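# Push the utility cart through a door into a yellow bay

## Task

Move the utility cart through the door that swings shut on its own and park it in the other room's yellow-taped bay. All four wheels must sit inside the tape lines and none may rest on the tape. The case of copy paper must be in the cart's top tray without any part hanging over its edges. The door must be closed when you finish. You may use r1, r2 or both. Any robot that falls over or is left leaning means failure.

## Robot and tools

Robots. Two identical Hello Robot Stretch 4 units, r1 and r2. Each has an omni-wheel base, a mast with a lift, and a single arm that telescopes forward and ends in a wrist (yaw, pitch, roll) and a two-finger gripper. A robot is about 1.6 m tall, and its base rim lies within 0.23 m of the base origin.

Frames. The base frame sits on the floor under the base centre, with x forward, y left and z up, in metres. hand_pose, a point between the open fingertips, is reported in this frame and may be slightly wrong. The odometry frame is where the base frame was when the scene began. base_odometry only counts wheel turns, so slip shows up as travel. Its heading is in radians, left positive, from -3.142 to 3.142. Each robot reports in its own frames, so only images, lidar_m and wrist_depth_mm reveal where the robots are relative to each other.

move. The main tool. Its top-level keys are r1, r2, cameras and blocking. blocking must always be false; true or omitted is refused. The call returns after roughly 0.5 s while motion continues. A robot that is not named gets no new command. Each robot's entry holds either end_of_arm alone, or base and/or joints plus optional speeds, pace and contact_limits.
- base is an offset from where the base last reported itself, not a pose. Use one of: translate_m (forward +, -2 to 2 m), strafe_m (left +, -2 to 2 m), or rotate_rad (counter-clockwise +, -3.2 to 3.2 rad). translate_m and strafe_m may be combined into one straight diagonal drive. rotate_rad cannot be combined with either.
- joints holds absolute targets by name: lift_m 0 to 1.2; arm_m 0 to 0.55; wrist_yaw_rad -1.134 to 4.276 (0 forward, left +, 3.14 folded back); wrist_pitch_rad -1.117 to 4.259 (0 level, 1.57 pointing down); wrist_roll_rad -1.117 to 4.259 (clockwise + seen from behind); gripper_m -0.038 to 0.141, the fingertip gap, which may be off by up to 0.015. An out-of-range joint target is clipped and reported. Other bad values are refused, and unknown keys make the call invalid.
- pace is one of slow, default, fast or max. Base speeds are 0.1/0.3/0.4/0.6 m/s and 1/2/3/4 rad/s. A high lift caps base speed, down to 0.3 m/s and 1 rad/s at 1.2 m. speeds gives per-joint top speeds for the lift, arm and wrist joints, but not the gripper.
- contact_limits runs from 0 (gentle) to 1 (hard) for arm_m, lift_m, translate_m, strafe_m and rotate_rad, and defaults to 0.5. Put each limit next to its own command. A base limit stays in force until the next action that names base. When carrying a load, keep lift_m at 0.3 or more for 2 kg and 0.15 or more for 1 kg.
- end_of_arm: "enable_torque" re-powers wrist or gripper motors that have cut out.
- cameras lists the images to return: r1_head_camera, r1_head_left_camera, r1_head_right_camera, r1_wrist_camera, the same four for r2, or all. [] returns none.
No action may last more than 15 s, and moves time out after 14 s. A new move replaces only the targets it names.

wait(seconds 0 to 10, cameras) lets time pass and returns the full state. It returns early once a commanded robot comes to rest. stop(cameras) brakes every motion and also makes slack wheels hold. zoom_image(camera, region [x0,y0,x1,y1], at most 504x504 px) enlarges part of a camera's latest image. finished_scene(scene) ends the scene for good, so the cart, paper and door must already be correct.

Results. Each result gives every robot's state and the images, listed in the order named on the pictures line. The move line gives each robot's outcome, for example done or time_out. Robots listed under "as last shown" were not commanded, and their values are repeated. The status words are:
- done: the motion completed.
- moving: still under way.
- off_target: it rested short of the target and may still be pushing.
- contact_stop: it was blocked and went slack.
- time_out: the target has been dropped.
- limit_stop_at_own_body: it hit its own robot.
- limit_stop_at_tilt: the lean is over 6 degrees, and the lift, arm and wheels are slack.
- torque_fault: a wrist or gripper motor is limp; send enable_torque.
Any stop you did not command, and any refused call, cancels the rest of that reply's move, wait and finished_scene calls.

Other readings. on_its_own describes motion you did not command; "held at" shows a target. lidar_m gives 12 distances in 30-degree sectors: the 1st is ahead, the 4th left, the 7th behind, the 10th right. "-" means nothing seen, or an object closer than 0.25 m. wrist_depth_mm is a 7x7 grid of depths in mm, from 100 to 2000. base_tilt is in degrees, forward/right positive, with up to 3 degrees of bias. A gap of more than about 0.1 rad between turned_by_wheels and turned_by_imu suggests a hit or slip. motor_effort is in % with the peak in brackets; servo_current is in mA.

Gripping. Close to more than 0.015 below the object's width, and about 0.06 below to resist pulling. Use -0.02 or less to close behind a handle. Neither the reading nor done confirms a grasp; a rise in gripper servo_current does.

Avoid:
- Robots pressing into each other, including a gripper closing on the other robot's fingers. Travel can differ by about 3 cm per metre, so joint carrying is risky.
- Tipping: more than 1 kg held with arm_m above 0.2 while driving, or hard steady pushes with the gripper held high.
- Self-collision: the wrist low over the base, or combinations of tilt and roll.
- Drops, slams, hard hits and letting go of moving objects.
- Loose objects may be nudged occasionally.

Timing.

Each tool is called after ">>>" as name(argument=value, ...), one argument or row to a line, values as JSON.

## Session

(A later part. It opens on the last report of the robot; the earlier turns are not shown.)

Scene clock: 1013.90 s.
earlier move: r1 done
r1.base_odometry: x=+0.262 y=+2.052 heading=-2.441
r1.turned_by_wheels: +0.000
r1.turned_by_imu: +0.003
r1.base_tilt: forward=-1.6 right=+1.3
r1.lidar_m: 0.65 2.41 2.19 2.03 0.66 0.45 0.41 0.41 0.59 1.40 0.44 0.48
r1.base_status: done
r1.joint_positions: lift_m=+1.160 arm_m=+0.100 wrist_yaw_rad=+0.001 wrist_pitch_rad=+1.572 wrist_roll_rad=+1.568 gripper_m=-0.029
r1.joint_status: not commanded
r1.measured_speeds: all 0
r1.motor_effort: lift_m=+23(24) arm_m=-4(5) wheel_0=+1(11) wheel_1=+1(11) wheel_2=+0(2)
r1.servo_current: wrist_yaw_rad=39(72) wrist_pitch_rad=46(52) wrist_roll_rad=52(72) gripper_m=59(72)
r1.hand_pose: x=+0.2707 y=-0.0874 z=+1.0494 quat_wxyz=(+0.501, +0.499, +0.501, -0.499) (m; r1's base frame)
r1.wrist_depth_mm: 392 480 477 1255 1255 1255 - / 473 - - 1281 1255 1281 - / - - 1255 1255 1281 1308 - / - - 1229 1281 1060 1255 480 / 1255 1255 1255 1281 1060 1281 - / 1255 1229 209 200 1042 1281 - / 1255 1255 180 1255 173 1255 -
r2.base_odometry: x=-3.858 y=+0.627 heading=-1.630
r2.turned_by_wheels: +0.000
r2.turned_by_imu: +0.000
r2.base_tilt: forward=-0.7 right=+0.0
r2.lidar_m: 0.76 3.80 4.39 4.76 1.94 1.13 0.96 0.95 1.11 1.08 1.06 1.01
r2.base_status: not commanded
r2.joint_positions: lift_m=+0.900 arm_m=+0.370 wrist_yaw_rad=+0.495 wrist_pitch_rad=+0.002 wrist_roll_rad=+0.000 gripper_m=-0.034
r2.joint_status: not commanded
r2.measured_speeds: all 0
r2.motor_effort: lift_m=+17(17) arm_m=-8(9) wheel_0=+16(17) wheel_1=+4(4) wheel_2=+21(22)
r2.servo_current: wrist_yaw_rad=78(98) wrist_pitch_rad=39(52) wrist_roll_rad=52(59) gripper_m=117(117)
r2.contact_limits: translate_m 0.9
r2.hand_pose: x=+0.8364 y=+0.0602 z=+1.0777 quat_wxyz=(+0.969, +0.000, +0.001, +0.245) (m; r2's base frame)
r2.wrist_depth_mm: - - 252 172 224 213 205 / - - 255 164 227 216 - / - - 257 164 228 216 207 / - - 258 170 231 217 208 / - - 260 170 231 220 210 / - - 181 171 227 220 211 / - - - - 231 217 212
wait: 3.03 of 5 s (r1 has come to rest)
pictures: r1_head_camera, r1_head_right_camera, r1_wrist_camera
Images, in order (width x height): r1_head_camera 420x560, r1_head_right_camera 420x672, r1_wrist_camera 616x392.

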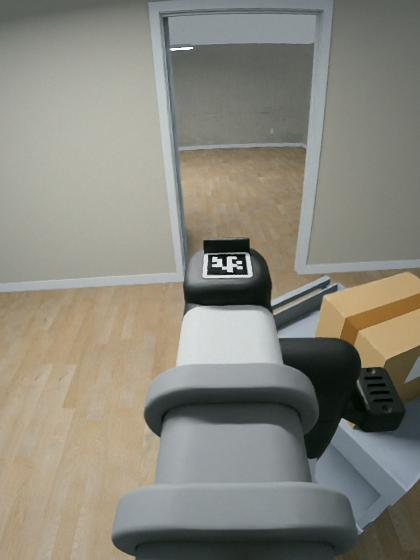

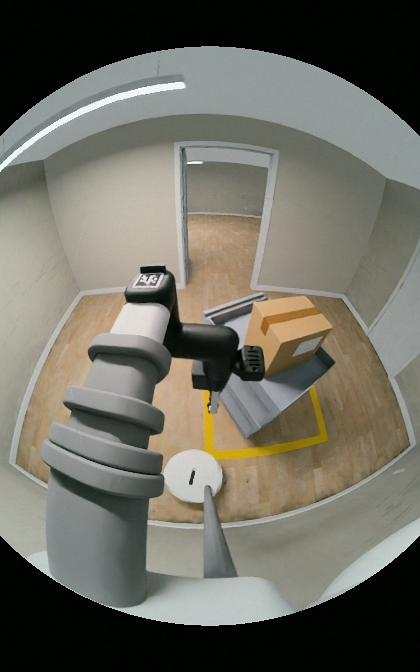

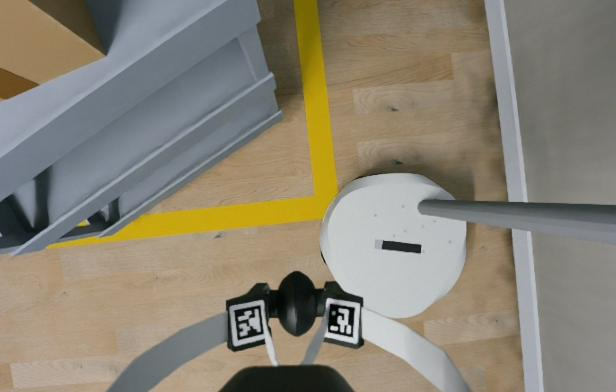

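>>> move(
  blocking=false,
  r1={"base":{"translate_m":0.1,"strafe_m":0.1},"joints":{"arm_m":0.54}},
  cameras=[],
)

>>> wait(
  seconds=4,
  cameras=["r1_wrist_camera","r1_head_camera"],
)

Scene clock: 1025.10 s.
move: r1 moving
r1.base_odometry: x=+0.259 y=+2.020 heading=-2.441
r1.turned_by_wheels: +0.000
r1.turned_by_imu: +0.000
r1.base_tilt: forward=-1.6 right=+1.3
r1.lidar_m: 0.64 2.39 2.16 2.01 0.71 0.48 0.44 0.45 0.61 1.49 0.45 0.49
r1.base_status: translate_m moving; strafe_m moving
r1.joint_positions: lift_m=+1.160 arm_m=+0.151 wrist_yaw_rad=+0.001 wrist_pitch_rad=+1.572 wrist_roll_rad=+1.568 gripper_m=-0.029
r1.joint_status: arm_m moving
r1.measured_speeds: translate_m=+0.089 strafe_m=+0.088 rotate_rad=+0.006 lift_m=+0.000 arm_m=+0.195 wrist_yaw_rad=+0.000 wrist_pitch_rad=+0.000 wrist_roll_rad=+0.000
r1.motor_effort: lift_m=+23(23) arm_m=+4(7) wheel_0=-4(5) wheel_1=+9(11) wheel_2=-7(8)
r1.servo_current: wrist_yaw_rad=46(65) wrist_pitch_rad=39(46) wrist_roll_rad=52(65) gripper_m=59(65)
r1.hand_pose: x=+0.3214 y=-0.0874 z=+1.0494 quat_wxyz=(+0.501, +0.499, +0.501, -0.499) (m; r1's base frame)
r1.wrist_depth_mm: 384 459 473 640 1255 1255 - / 473 473 - 1255 1308 1255 - / 469 - - 1229 1281 1308 - / 750 - 1255 1229 1042 1255 564 / 1281 1281 1255 1255 1060 1255 - / 1255 1255 209 200 1060 1281 1308 / 1229 1281 179 1281 173 1281 -
r2: as last shown
r2.base_tilt: forward=-0.6 right=+0.0
r2.lidar_m: 0.79 3.80 4.41 4.74 1.96 1.11 0.96 0.94 1.11 1.05 1.05 1.00
r2.motor_effort: lift_m=+17(17) arm_m=-8(8) wheel_0=+16(16) wheel_1=+4(4) wheel_2=+21(21)
r2.servo_current: wrist_yaw_rad=91(98) wrist_pitch_rad=33(46) wrist_roll_rad=46(59) gripper_m=124(124)
r2.contact_limits: translate_m 0.9
r2.wrist_depth_mm: - - 252 172 224 213 206 / - - 254 164 227 216 - / - - 256 164 228 216 207 / - - 258 170 230 217 208 / - - 262 170 232 218 210 / - - 181 171 226 220 211 / - - - - 231 216 212
pictures: none
No camera images: "cameras" was empty.

Scene clock: 1027.00 s.
earlier move: r1 done
r1.base_odometry: x=+0.250 y=+1.911 heading=-2.441
r1.turned_by_wheels: +0.000
r1.turned_by_imu: +0.000
r1.base_tilt: forward=-1.5 right=+1.3
r1.lidar_m: 0.67 2.30 2.07 1.95 0.82 0.57 0.52 0.53 0.74 1.74 0.49 0.51
r1.base_status: done
r1.joint_positions: lift_m=+1.160 arm_m=+0.540 wrist_yaw_rad=+0.001 wrist_pitch_rad=+1.572 wrist_roll_rad=+1.568 gripper_m=-0.029
r1.joint_status: all done
r1.measured_speeds: all 0
r1.motor_effort: lift_m=+23(23) arm_m=+4(8) wheel_0=-4(7) wheel_1=+0(12) wheel_2=+1(8)
r1.servo_current: wrist_yaw_rad=26(72) wrist_pitch_rad=39(52) wrist_roll_rad=39(72) gripper_m=65(72)
r1.hand_pose: x=+0.7107 y=-0.0874 z=+1.0494 quat_wxyz=(+0.501, +0.499, +0.501, -0.499) (m; r1's base frame)
r1.wrist_depth_mm: 1229 1281 477 473 477 477 1255 / 1281 1281 480 477 477 1281 1255 / 1255 1255 1255 473 1255 1255 1281 / 1255 1255 1281 1255 1281 1160 1060 / 1281 1255 1255 1281 1281 1098 1060 / 1229 1255 209 200 1281 1281 1060 / 1281 1255 179 1281 173 1255 1255
r2.base_odometry: x=-3.858 y=+0.627 heading=-1.630
r2.turned_by_wheels: +0.000
r2.turned_by_imu: +0.000
r2.base_tilt: forward=-0.6 right=+0.0
r2.lidar_m: 0.78 3.79 4.40 4.75 1.96 1.11 0.97 0.94 1.12 1.06 1.07 1.03
r2.base_status: not commanded
r2.joint_positions: lift_m=+0.900 arm_m=+0.370 wrist_yaw_rad=+0.495 wrist_pitch_rad=+0.002 wrist_roll_rad=+0.000 gripper_m=-0.034
r2.joint_status: not commanded
r2.measured_speeds: all 0
r2.motor_effort: lift_m=+17(17) arm_m=-8(9) wheel_0=+16(16) wheel_1=+4(4) wheel_2=+21(21)
r2.servo_current: wrist_yaw_rad=85(98) wrist_pitch_rad=39(46) wrist_roll_rad=65(65) gripper_m=117(124)
r2.contact_limits: translate_m 0.9
r2.hand_pose: x=+0.8364 y=+0.0602 z=+1.0777 quat_wxyz=(+0.969, +0.000, +0.001, +0.245) (m; r2's base frame)
r2.wrist_depth_mm: - - 252 172 225 213 204 / - - 254 164 227 216 - / - - 258 164 228 217 206 / - - 258 170 230 216 209 / - - 262 170 231 218 210 / - - 181 170 226 220 211 / - - - - 230 217 212
wait: 1.90 of 4 s (r1 has come to rest)
pictures: r1_head_camera, r1_wrist_camera
Images, in order (width x height): r1_head_camera 420x560, r1_wrist_camera 616x392.

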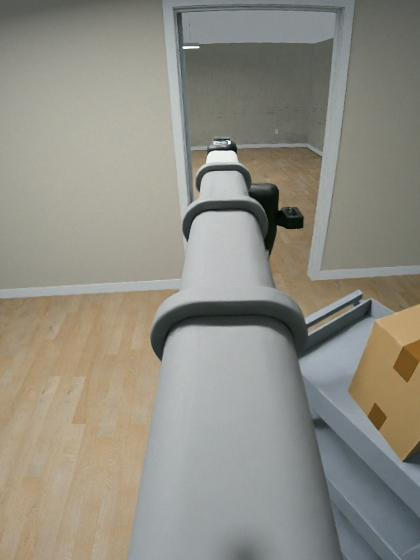

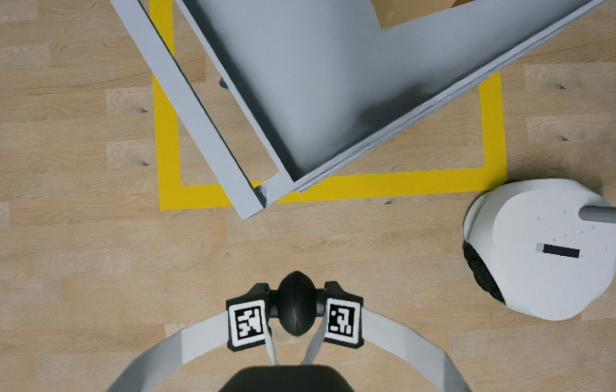

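>>> move(
  blocking=false,
  r1={"joints":{"arm_m":0.345,"lift_m":0.95}},
  cameras=[],
)

>>> wait(
  seconds=3,
  cameras=["r1_wrist_camera"],
)

>>> move(
  blocking=false,
  r1={"base":{"strafe_m":-0.29},"pace":"slow","contact_limits":{"strafe_m":0.7}},
  cameras=[],
)

>>> wait(
  seconds=5,
  cameras=["r1_wrist_camera","r1_head_camera"],
)

Scene clock: 1040.87 s.
move: r1 moving
r1.base_odometry: x=+0.250 y=+1.911 heading=-2.441
r1.turned_by_wheels: +0.000
r1.turned_by_imu: +0.000
r1.base_tilt: forward=-1.6 right=+1.3
r1.lidar_m: 0.69 2.30 2.07 1.93 0.80 0.57 0.52 0.55 0.75 1.76 0.47 0.50
r1.base_status: not commanded
r1.joint_positions: lift_m=+1.122 arm_m=+0.489 wrist_yaw_rad=+0.001 wrist_pitch_rad=+1.572 wrist_roll_rad=+1.568 gripper_m=-0.029
r1.joint_status: lift_m moving; arm_m moving
r1.measured_speeds: translate_m=+0.000 strafe_m=+0.000 rotate_rad=+0.000 lift_m=-0.146 arm_m=-0.195 wrist_yaw_rad=+0.000 wrist_pitch_rad=+0.000 wrist_roll_rad=+0.000
r1.motor_effort: lift_m=+12(23) arm_m=-7(8) wheel_0=-4(4) wheel_1=+1(1) wheel_2=+1(1)
r1.servo_current: wrist_yaw_rad=46(65) wrist_pitch_rad=39(52) wrist_roll_rad=72(72) gripper_m=65(65)
r1.hand_pose: x=+0.6600 y=-0.0874 z=+1.0123 quat_wxyz=(+0.501, +0.499, +0.501, -0.499) (m; r1's base frame)
r1.wrist_depth_mm: 1205 445 445 445 445 445 1205 / 1229 1255 445 442 445 1255 1229 / 1229 1229 449 445 1229 1255 1229 / 1229 1255 1229 1205 1229 1098 1042 / 1205 1205 1229 1205 1229 1008 1025 / 1229 1229 210 200 1229 1229 1025 / 1205 1229 179 1229 173 1255 1229
r2: as last shown
r2.lidar_m: 0.77 3.80 4.41 4.72 1.97 1.12 0.98 0.96 1.11 1.06 1.07 1.02
r2.motor_effort: lift_m=+17(17) arm_m=-8(8) wheel_0=+16(16) wheel_1=+4(4) wheel_2=+21(21)
r2.servo_current: wrist_yaw_rad=98(98) wrist_pitch_rad=39(46) wrist_roll_rad=52(59) gripper_m=117(124)
r2.contact_limits: translate_m 0.9
r2.wrist_depth_mm: - - 252 172 224 213 204 / - - 254 164 228 216 - / - - 258 164 228 216 207 / - - 260 171 230 216 208 / - - 260 171 232 218 210 / - - 181 170 227 220 211 / - - - - 231 216 212
pictures: none
No camera images: "cameras" was empty.

Scene clock: 1042.33 s.
earlier move: r1 done
r1.base_odometry: x=+0.250 y=+1.911 heading=-2.441
r1.turned_by_wheels: +0.000
r1.turned_by_imu: +0.000
r1.base_tilt: forward=-1.6 right=+1.2
r1.lidar_m: 0.69 2.30 2.08 1.94 0.83 0.56 0.52 0.54 0.74 1.74 0.48 0.51
r1.base_status: not commanded
r1.joint_positions: lift_m=+0.950 arm_m=+0.345 wrist_yaw_rad=+0.001 wrist_pitch_rad=+1.572 wrist_roll_rad=+1.568 gripper_m=-0.029
r1.joint_status: all done
r1.measured_speeds: all 0
r1.motor_effort: lift_m=+12(23) arm_m=-4(8) wheel_0=-4(4) wheel_1=+0(1) wheel_2=+1(1)
r1.servo_current: wrist_yaw_rad=46(65) wrist_pitch_rad=46(52) wrist_roll_rad=52(72) gripper_m=65(72)
r1.hand_pose: x=+0.5158 y=-0.0874 z=+0.8403 quat_wxyz=(+0.501, +0.499, +0.501, -0.499) (m; r1's base frame)
r1.wrist_depth_mm: 266 - - - - 1060 1060 / 264 - - - 1060 1060 1078 / - 407 - 1042 1060 1078 1078 / 336 492 1060 1042 1060 842 854 / 1042 1060 1042 1042 1060 854 854 / 1042 1042 209 199 1025 831 866 / 1025 1042 180 1060 173 1042 1078
r2.base_odometry: x=-3.858 y=+0.627 heading=-1.630
r2.turned_by_wheels: +0.000
r2.turned_by_imu: +0.000
r2.base_tilt: forward=-0.7 right=+0.0
r2.lidar_m: 0.76 3.79 4.39 4.74 1.99 1.12 0.98 0.94 1.12 1.06 1.08 0.98
r2.base_status: not commanded
r2.joint_positions: lift_m=+0.900 arm_m=+0.370 wrist_yaw_rad=+0.495 wrist_pitch_rad=+0.002 wrist_roll_rad=+0.000 gripper_m=-0.034
r2.joint_status: not commanded
r2.measured_speeds: all 0
r2.motor_effort: lift_m=+16(17) arm_m=-8(8) wheel_0=+16(16) wheel_1=+4(4) wheel_2=+21(21)
r2.servo_current: wrist_yaw_rad=85(98) wrist_pitch_rad=39(46) wrist_roll_rad=46(59) gripper_m=111(124)
r2.contact_limits: translate_m 0.9
r2.hand_pose: x=+0.8364 y=+0.0602 z=+1.0777 quat_wxyz=(+0.969, +0.000, +0.001, +0.245) (m; r2's base frame)
r2.wrist_depth_mm: - - 254 172 225 212 205 / - - 255 164 227 216 - / - - 257 165 228 216 207 / - - 259 171 230 216 209 / - - 262 170 231 218 210 / - - 181 171 227 219 211 / - - - - 230 218 211
wait: 1.47 of 3 s (r1 has come to rest)
pictures: r1_wrist_camera
Images, in order (width x height): r1_wrist_camera 616x392.

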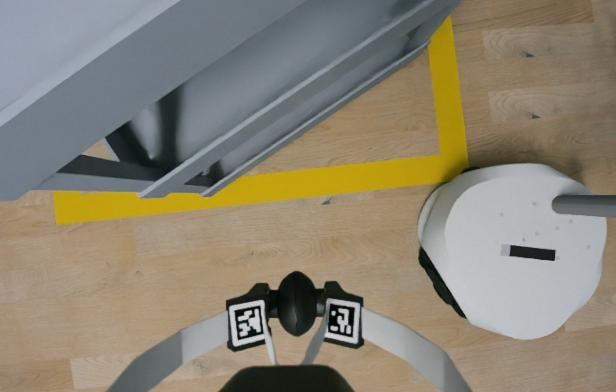

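Scene clock: 1042.83 s.
move: r1 moving
r1.base_odometry: x=+0.241 y=+1.922 heading=-2.441
r1.turned_by_wheels: +0.000
r1.turned_by_imu: +0.000
r1.base_tilt: forward=-1.6 right=+1.3
r1.lidar_m: 0.69 2.29 2.10 1.95 0.84 0.56 0.52 0.52 0.73 1.71 0.46 0.49
r1.base_status: strafe_m moving
r1.joint_positions: lift_m=+0.950 arm_m=+0.345 wrist_yaw_rad=+0.001 wrist_pitch_rad=+1.572 wrist_roll_rad=+1.568 gripper_m=-0.029
r1.joint_status: not commanded
r1.measured_speeds: translate_m=+0.000 strafe_m=-0.056 rotate_rad=-0.001 lift_m=+0.000 arm_m=+0.000 wrist_yaw_rad=+0.000 wrist_pitch_rad=+0.000 wrist_roll_rad=+0.000
r1.motor_effort: lift_m=+12(12) arm_m=-4(4) wheel_0=+5(7) wheel_1=-6(6) wheel_2=+0(1)
r1.servo_current: wrist_yaw_rad=46(59) wrist_pitch_rad=39(46) wrist_roll_rad=59(65) gripper_m=65(65)
r1.contact_limits: strafe_m 0.7
r1.hand_pose: x=+0.5158 y=-0.0874 z=+0.8403 quat_wxyz=(+0.501, +0.499, +0.501, -0.499) (m; r1's base frame)
r1.wrist_depth_mm: 265 265 - - - 1042 1078 / 264 - - - 1078 1060 1078 / - 285 - 1042 1060 1060 1078 / 319 445 1060 1060 1042 854 842 / 1025 1060 1042 1078 1060 842 866 / 1060 1042 209 200 1060 842 854 / 1060 1042 179 1060 172 1098 1060
r2: as last shown
r2.base_tilt: forward=-0.6 right=+0.0
r2.lidar_m: 0.75 3.79 4.37 4.73 1.96 1.14 0.97 0.96 1.13 1.07 1.05 1.01
r2.motor_effort: lift_m=+17(17) arm_m=-8(8) wheel_0=+16(16) wheel_1=+4(4) wheel_2=+21(21)
r2.servo_current: wrist_yaw_rad=78(104) wrist_pitch_rad=39(39) wrist_roll_rad=39(59) gripper_m=111(124)
r2.contact_limits: translate_m 0.9
r2.wrist_depth_mm: - - 252 172 224 213 205 / - - 255 164 228 216 - / - - 257 164 228 216 207 / - - 259 171 229 216 208 / - - 259 171 231 218 210 / - - 180 170 227 220 211 / - - - - 230 217 213
pictures: none
No camera images: "cameras" was empty.

Scene clock: 1046.40 s.
earlier move: r1 done
r1.base_odometry: x=+0.063 y=+2.132 heading=-2.441
r1.turned_by_wheels: +0.000
r1.turned_by_imu: +0.000
r1.base_tilt: forward=-1.6 right=+1.3
r1.lidar_m: 0.48 2.33 2.34 2.23 0.81 0.54 0.50 0.53 0.70 1.69 0.31 0.34
r1.base_status: done
r1.joint_positions: lift_m=+0.950 arm_m=+0.345 wrist_yaw_rad=+0.001 wrist_pitch_rad=+1.572 wrist_roll_rad=+1.568 gripper_m=-0.029
r1.joint_status: not commanded
r1.measured_speeds: all 0
r1.motor_effort: lift_m=+12(13) arm_m=+4(4) wheel_0=+1(27) wheel_1=-2(7) wheel_2=+1(13)
r1.servo_current: wrist_yaw_rad=46(72) wrist_pitch_rad=39(52) wrist_roll_rad=39(72) gripper_m=59(65)
r1.contact_limits: strafe_m 0.7
r1.hand_pose: x=+0.5157 y=-0.0874 z=+0.8403 quat_wxyz=(+0.501, +0.499, +0.501, -0.499) (m; r1's base frame)
r1.wrist_depth_mm: 265 150 160 186 220 268 271 / 265 265 228 268 270 268 270 / 264 266 266 267 267 270 1060 / 264 267 267 268 270 854 854 / 265 266 266 268 1060 866 854 / 265 266 182 198 179 854 854 / 265 144 176 1060 176 1042 1078
r2.base_odometry: x=-3.858 y=+0.627 heading=-1.630
r2.turned_by_wheels: +0.000
r2.turned_by_imu: +0.001
r2.base_tilt: forward=-0.7 right=+0.0
r2.lidar_m: 0.79 3.80 4.43 4.76 1.97 1.14 0.96 0.96 1.12 1.06 1.06 0.99
r2.base_status: not commanded
r2.joint_positions: lift_m=+0.900 arm_m=+0.370 wrist_yaw_rad=+0.495 wrist_pitch_rad=+0.002 wrist_roll_rad=+0.000 gripper_m=-0.034
r2.joint_status: not commanded
r2.measured_speeds: all 0
r2.motor_effort: lift_m=+16(17) arm_m=-8(9) wheel_0=+16(16) wheel_1=+4(4) wheel_2=+21(22)
r2.servo_current: wrist_yaw_rad=91(104) wrist_pitch_rad=39(46) wrist_roll_rad=59(59) gripper_m=117(124)
r2.contact_limits: translate_m 0.9
r2.hand_pose: x=+0.8364 y=+0.0602 z=+1.0777 quat_wxyz=(+0.969, +0.000, +0.001, +0.245) (m; r2's base frame)
r2.wrist_depth_mm: - - 253 172 224 213 205 / - - 255 164 228 215 - / - - 257 164 228 216 207 / - - 259 170 229 217 208 / - - 260 170 230 219 211 / - - 181 170 226 220 212 / - - - - 229 217 212
wait: 3.57 of 5 s (r1 has come to rest)
pictures: r1_head_camera, r1_wrist_camera
Images, in order (width x height): r1_head_camera 420x560, r1_wrist_camera 616x392.

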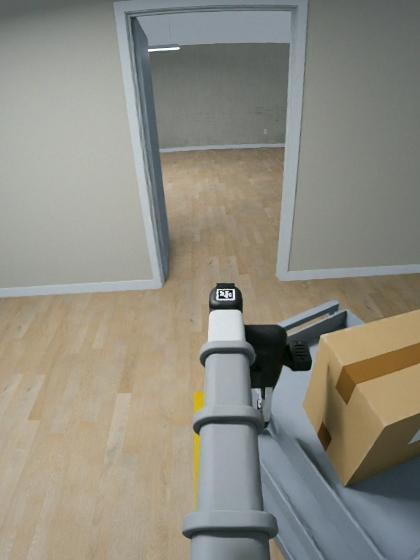

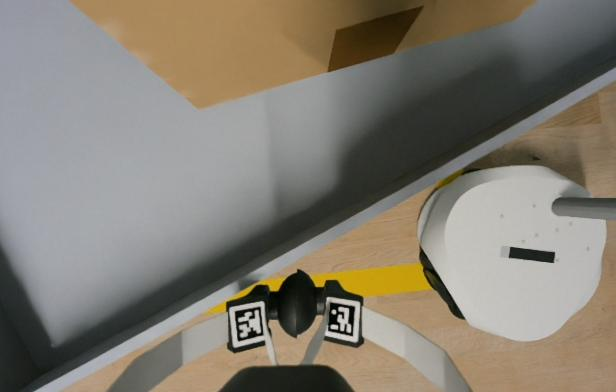

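>>> move(
  blocking=false,
  r1={"base":{"strafe_m":0.04,"translate_m":-0.15},"joints":{"arm_m":0.495},"pace":"slow"},
  cameras=[],
)

>>> wait(
  seconds=4,
  cameras=["r1_wrist_camera"],
)

>>> move(
  blocking=false,
  r1={"base":{"strafe_m":-0.16},"pace":"slow","contact_limits":{"strafe_m":0.7}},
  cameras=[],
)

>>> wait(
  seconds=5,
  cameras=["r1_wrist_camera","r1_head_camera","r1_head_right_camera"],
)

Scene clock: 1055.97 s.
move: r1 moving
r1.base_odometry: x=+0.075 y=+2.138 heading=-2.441
r1.turned_by_wheels: +0.000
r1.turned_by_imu: +0.000
r1.base_tilt: forward=-1.6 right=+1.3
r1.lidar_m: 0.50 2.32 2.36 2.22 0.79 0.54 0.49 0.51 0.71 1.63 0.31 0.32
r1.base_status: translate_m moving; strafe_m moving
r1.joint_positions: lift_m=+0.950 arm_m=+0.358 wrist_yaw_rad=+0.001 wrist_pitch_rad=+1.572 wrist_roll_rad=+1.568 gripper_m=-0.029
r1.joint_status: arm_m moving
r1.measured_speeds: translate_m=-0.048 strafe_m=+0.013 rotate_rad=+0.000 lift_m=+0.000 arm_m=+0.049 wrist_yaw_rad=+0.000 wrist_pitch_rad=+0.000 wrist_roll_rad=+0.000
r1.motor_effort: lift_m=+12(12) arm_m=+7(7) wheel_0=-3(7) wheel_1=-4(4) wheel_2=+6(6)
r1.servo_current: wrist_yaw_rad=46(72) wrist_pitch_rad=46(46) wrist_roll_rad=46(59) gripper_m=65(65)
r1.hand_pose: x=+0.5283 y=-0.0874 z=+0.8403 quat_wxyz=(+0.501, +0.499, +0.501, -0.499) (m; r1's base frame)
r1.wrist_depth_mm: 264 162 166 193 228 271 271 / 264 265 242 267 267 270 270 / 265 266 266 267 268 270 1060 / 265 266 265 268 268 842 854 / 264 266 266 267 1060 866 854 / 264 264 182 199 179 854 854 / 264 143 176 1060 176 1060 1060
r2: as last shown
r2.turned_by_imu: +0.000
r2.base_tilt: forward=-0.7 right=+0.1
r2.lidar_m: 0.77 3.79 4.40 4.76 1.96 1.12 0.97 0.96 1.13 1.06 1.08 1.00
r2.motor_effort: lift_m=+17(17) arm_m=-8(8) wheel_0=+16(16) wheel_1=+4(4) wheel_2=+21(21)
r2.servo_current: wrist_yaw_rad=98(98) wrist_pitch_rad=46(46) wrist_roll_rad=52(59) gripper_m=117(124)
r2.contact_limits: translate_m 0.9
r2.wrist_depth_mm: - - 252 172 225 213 205 / - - 254 164 227 215 - / - - 257 165 228 216 207 / - - 259 171 230 217 208 / - - 260 171 232 219 211 / - - 181 170 227 220 211 / - - - - 231 216 212
pictures: none
No camera images: "cameras" was empty.

Scene clock: 1058.27 s.
earlier move: r1 done
r1.base_odometry: x=+0.203 y=+2.199 heading=-2.441
r1.turned_by_wheels: +0.000
r1.turned_by_imu: +0.000
r1.base_tilt: forward=-1.5 right=+1.3
r1.lidar_m: 0.65 2.48 2.32 2.01 0.57 0.39 0.35 0.36 0.52 1.22 0.44 0.45
r1.base_status: done
r1.joint_positions: lift_m=+0.950 arm_m=+0.495 wrist_yaw_rad=+0.001 wrist_pitch_rad=+1.572 wrist_roll_rad=+1.568 gripper_m=-0.029
r1.joint_status: all done
r1.measured_speeds: all 0
r1.motor_effort: lift_m=+12(13) arm_m=+5(7) wheel_0=-3(8) wheel_1=-2(6) wheel_2=+1(7)
r1.servo_current: wrist_yaw_rad=39(72) wrist_pitch_rad=39(46) wrist_roll_rad=46(65) gripper_m=59(65)
r1.hand_pose: x=+0.6656 y=-0.0874 z=+0.8403 quat_wxyz=(+0.501, +0.499, +0.501, -0.499) (m; r1's base frame)
r1.wrist_depth_mm: 265 267 242 266 267 268 - / 264 266 266 268 268 270 1042 / 265 266 266 268 1060 1060 1042 / 266 266 267 1060 1060 1025 842 / 265 265 1042 1042 1060 891 842 / 266 1042 187 198 1042 1060 842 / 1042 1042 176 1042 176 1060 1078
r2.base_odometry: x=-3.858 y=+0.627 heading=-1.630
r2.turned_by_wheels: +0.000
r2.turned_by_imu: +0.000
r2.base_tilt: forward=-0.6 right=+0.1
r2.lidar_m: 0.78 3.79 4.38 4.73 1.95 1.15 0.95 0.97 1.14 1.08 1.07 1.01
r2.base_status: not commanded
r2.joint_positions: lift_m=+0.900 arm_m=+0.370 wrist_yaw_rad=+0.495 wrist_pitch_rad=+0.002 wrist_roll_rad=+0.000 gripper_m=-0.034
r2.joint_status: not commanded
r2.measured_speeds: all 0
r2.motor_effort: lift_m=+16(17) arm_m=-8(8) wheel_0=+16(16) wheel_1=+4(4) wheel_2=+21(22)
r2.servo_current: wrist_yaw_rad=91(98) wrist_pitch_rad=39(46) wrist_roll_rad=46(59) gripper_m=111(124)
r2.contact_limits: translate_m 0.9
r2.hand_pose: x=+0.8364 y=+0.0602 z=+1.0777 quat_wxyz=(+0.969, +0.000, +0.001, +0.245) (m; r2's base frame)
r2.wrist_depth_mm: - - 253 172 224 213 205 / - - 255 164 227 215 - / - - 258 164 228 216 207 / - - 258 170 230 216 209 / - - 259 171 231 219 210 / - - 181 170 226 220 211 / - - - - 230 216 212
wait: 2.30 of 4 s (r1 has come to rest)
pictures: r1_wrist_camera
Images, in order (width x height): r1_wrist_camera 616x392.

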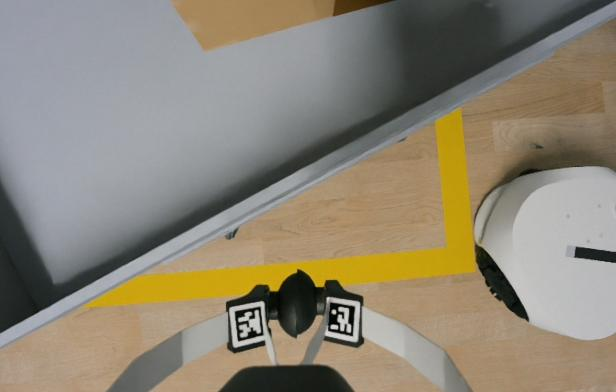

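Scene clock: 1058.77 s.
move: r1 moving
r1.base_odometry: x=+0.194 y=+2.210 heading=-2.441
r1.turned_by_wheels: +0.000
r1.turned_by_imu: +0.000
r1.base_tilt: forward=-1.6 right=+1.3
r1.lidar_m: 0.63 2.47 2.33 1.99 0.59 0.39 0.35 0.37 0.51 1.22 0.44 0.42
r1.base_status: strafe_m moving
r1.joint_positions: lift_m=+0.950 arm_m=+0.495 wrist_yaw_rad=+0.001 wrist_pitch_rad=+1.572 wrist_roll_rad=+1.568 gripper_m=-0.029
r1.joint_status: not commanded
r1.measured_speeds: translate_m=+0.000 strafe_m=-0.057 rotate_rad=+0.002 lift_m=+0.000 arm_m=+0.000 wrist_yaw_rad=+0.000 wrist_pitch_rad=+0.000 wrist_roll_rad=+0.000
r1.motor_effort: lift_m=+12(12) arm_m=+4(5) wheel_0=+7(8) wheel_1=-5(7) wheel_2=+0(1)
r1.servo_current: wrist_yaw_rad=52(65) wrist_pitch_rad=46(46) wrist_roll_rad=46(59) gripper_m=59(65)
r1.contact_limits: strafe_m 0.7
r1.hand_pose: x=+0.6656 y=-0.0874 z=+0.8403 quat_wxyz=(+0.501, +0.499, +0.501, -0.499) (m; r1's base frame)
r1.wrist_depth_mm: 265 265 215 255 268 267 271 / 264 266 267 266 267 270 1042 / 265 267 267 266 270 1060 1060 / 266 266 267 266 1060 1008 854 / 266 266 267 1060 1060 866 854 / 266 1060 185 198 1060 1078 854 / 1060 1042 176 1060 176 1078 1098
r2: as last shown
r2.base_tilt: forward=-0.6 right=+0.0
r2.lidar_m: 0.75 3.79 4.41 4.75 1.97 1.14 0.94 0.96 1.13 1.07 1.05 1.00
r2.motor_effort: lift_m=+17(17) arm_m=-8(8) wheel_0=+15(16) wheel_1=+4(4) wheel_2=+21(21)
r2.servo_current: wrist_yaw_rad=91(98) wrist_pitch_rad=46(46) wrist_roll_rad=52(59) gripper_m=111(117)
r2.contact_limits: translate_m 0.9
r2.wrist_depth_mm: - - 254 172 225 212 205 / - - 254 163 228 216 - / - - 257 164 229 216 206 / - - 258 170 229 217 208 / - - 260 170 230 218 211 / - - 181 171 227 220 211 / - - - - 230 217 212
pictures: none
No camera images: "cameras" was empty.

Scene clock: 1061.00 s.
earlier move: r1 done
r1.base_odometry: x=+0.100 y=+2.321 heading=-2.441
r1.turned_by_wheels: +0.000
r1.turned_by_imu: +0.000
r1.base_tilt: forward=-1.6 right=+1.3
r1.lidar_m: 0.57 2.45 2.48 1.94 0.55 0.38 0.35 0.35 0.51 1.19 0.38 0.36
r1.base_status: done
r1.joint_positions: lift_m=+0.950 arm_m=+0.495 wrist_yaw_rad=+0.001 wrist_pitch_rad=+1.572 wrist_roll_rad=+1.568 gripper_m=-0.029
r1.joint_status: not commanded
r1.measured_speeds: all 0
r1.motor_effort: lift_m=+12(13) arm_m=+4(5) wheel_0=+3(27) wheel_1=-2(7) wheel_2=+0(12)
r1.servo_current: wrist_yaw_rad=52(72) wrist_pitch_rad=46(46) wrist_roll_rad=46(65) gripper_m=65(72)
r1.contact_limits: strafe_m 0.7
r1.hand_pose: x=+0.6656 y=-0.0874 z=+0.8403 quat_wxyz=(+0.501, +0.499, +0.501, -0.499) (m; r1's base frame)
r1.wrist_depth_mm: 265 265 180 185 202 229 255 / 265 265 266 267 268 268 272 / 264 266 267 267 267 270 271 / 263 266 265 268 267 904 854 / 265 266 267 268 1078 891 866 / 264 266 181 200 180 1060 842 / 240 145 176 1060 176 1060 1060
r2.base_odometry: x=-3.858 y=+0.627 heading=-1.630
r2.turned_by_wheels: +0.000
r2.turned_by_imu: +0.000
r2.base_tilt: forward=-0.6 right=+0.0
r2.lidar_m: 0.76 3.80 4.40 4.75 1.95 1.12 0.95 0.96 1.13 1.08 1.07 1.02
r2.base_status: not commanded
r2.joint_positions: lift_m=+0.900 arm_m=+0.370 wrist_yaw_rad=+0.495 wrist_pitch_rad=+0.002 wrist_roll_rad=+0.000 gripper_m=-0.034
r2.joint_status: not commanded
r2.measured_speeds: all 0
r2.motor_effort: lift_m=+17(17) arm_m=-8(8) wheel_0=+16(16) wheel_1=+4(4) wheel_2=+21(22)
r2.servo_current: wrist_yaw_rad=91(98) wrist_pitch_rad=46(46) wrist_roll_rad=46(65) gripper_m=111(117)
r2.contact_limits: translate_m 0.9
r2.hand_pose: x=+0.8364 y=+0.0602 z=+1.0777 quat_wxyz=(+0.969, +0.000, +0.001, +0.245) (m; r2's base frame)
r2.wrist_depth_mm: - - 253 172 224 213 205 / - - 255 164 227 215 - / - - 256 164 228 216 207 / - - 258 171 230 216 209 / - - 260 170 230 219 210 / - - 181 170 227 220 211 / - - - - 231 216 213
wait: 2.23 of 5 s (r1 has come to rest)
pictures: r1_head_camera, r1_head_right_camera, r1_wrist_camera
Images, in order (width x height): r1_head_camera 420x560, r1_head_right_camera 420x672, r1_wrist_camera 616x392.

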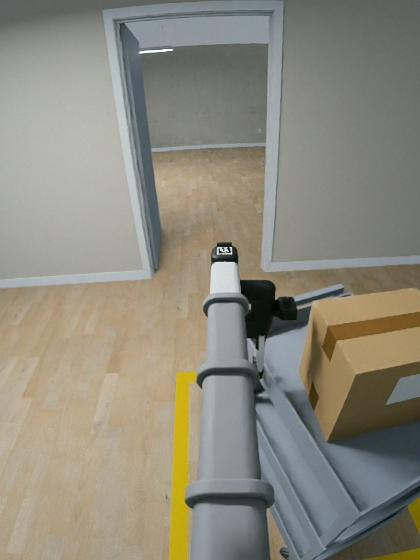

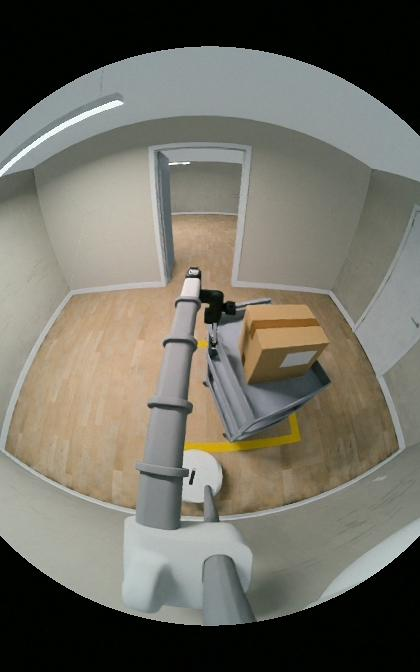

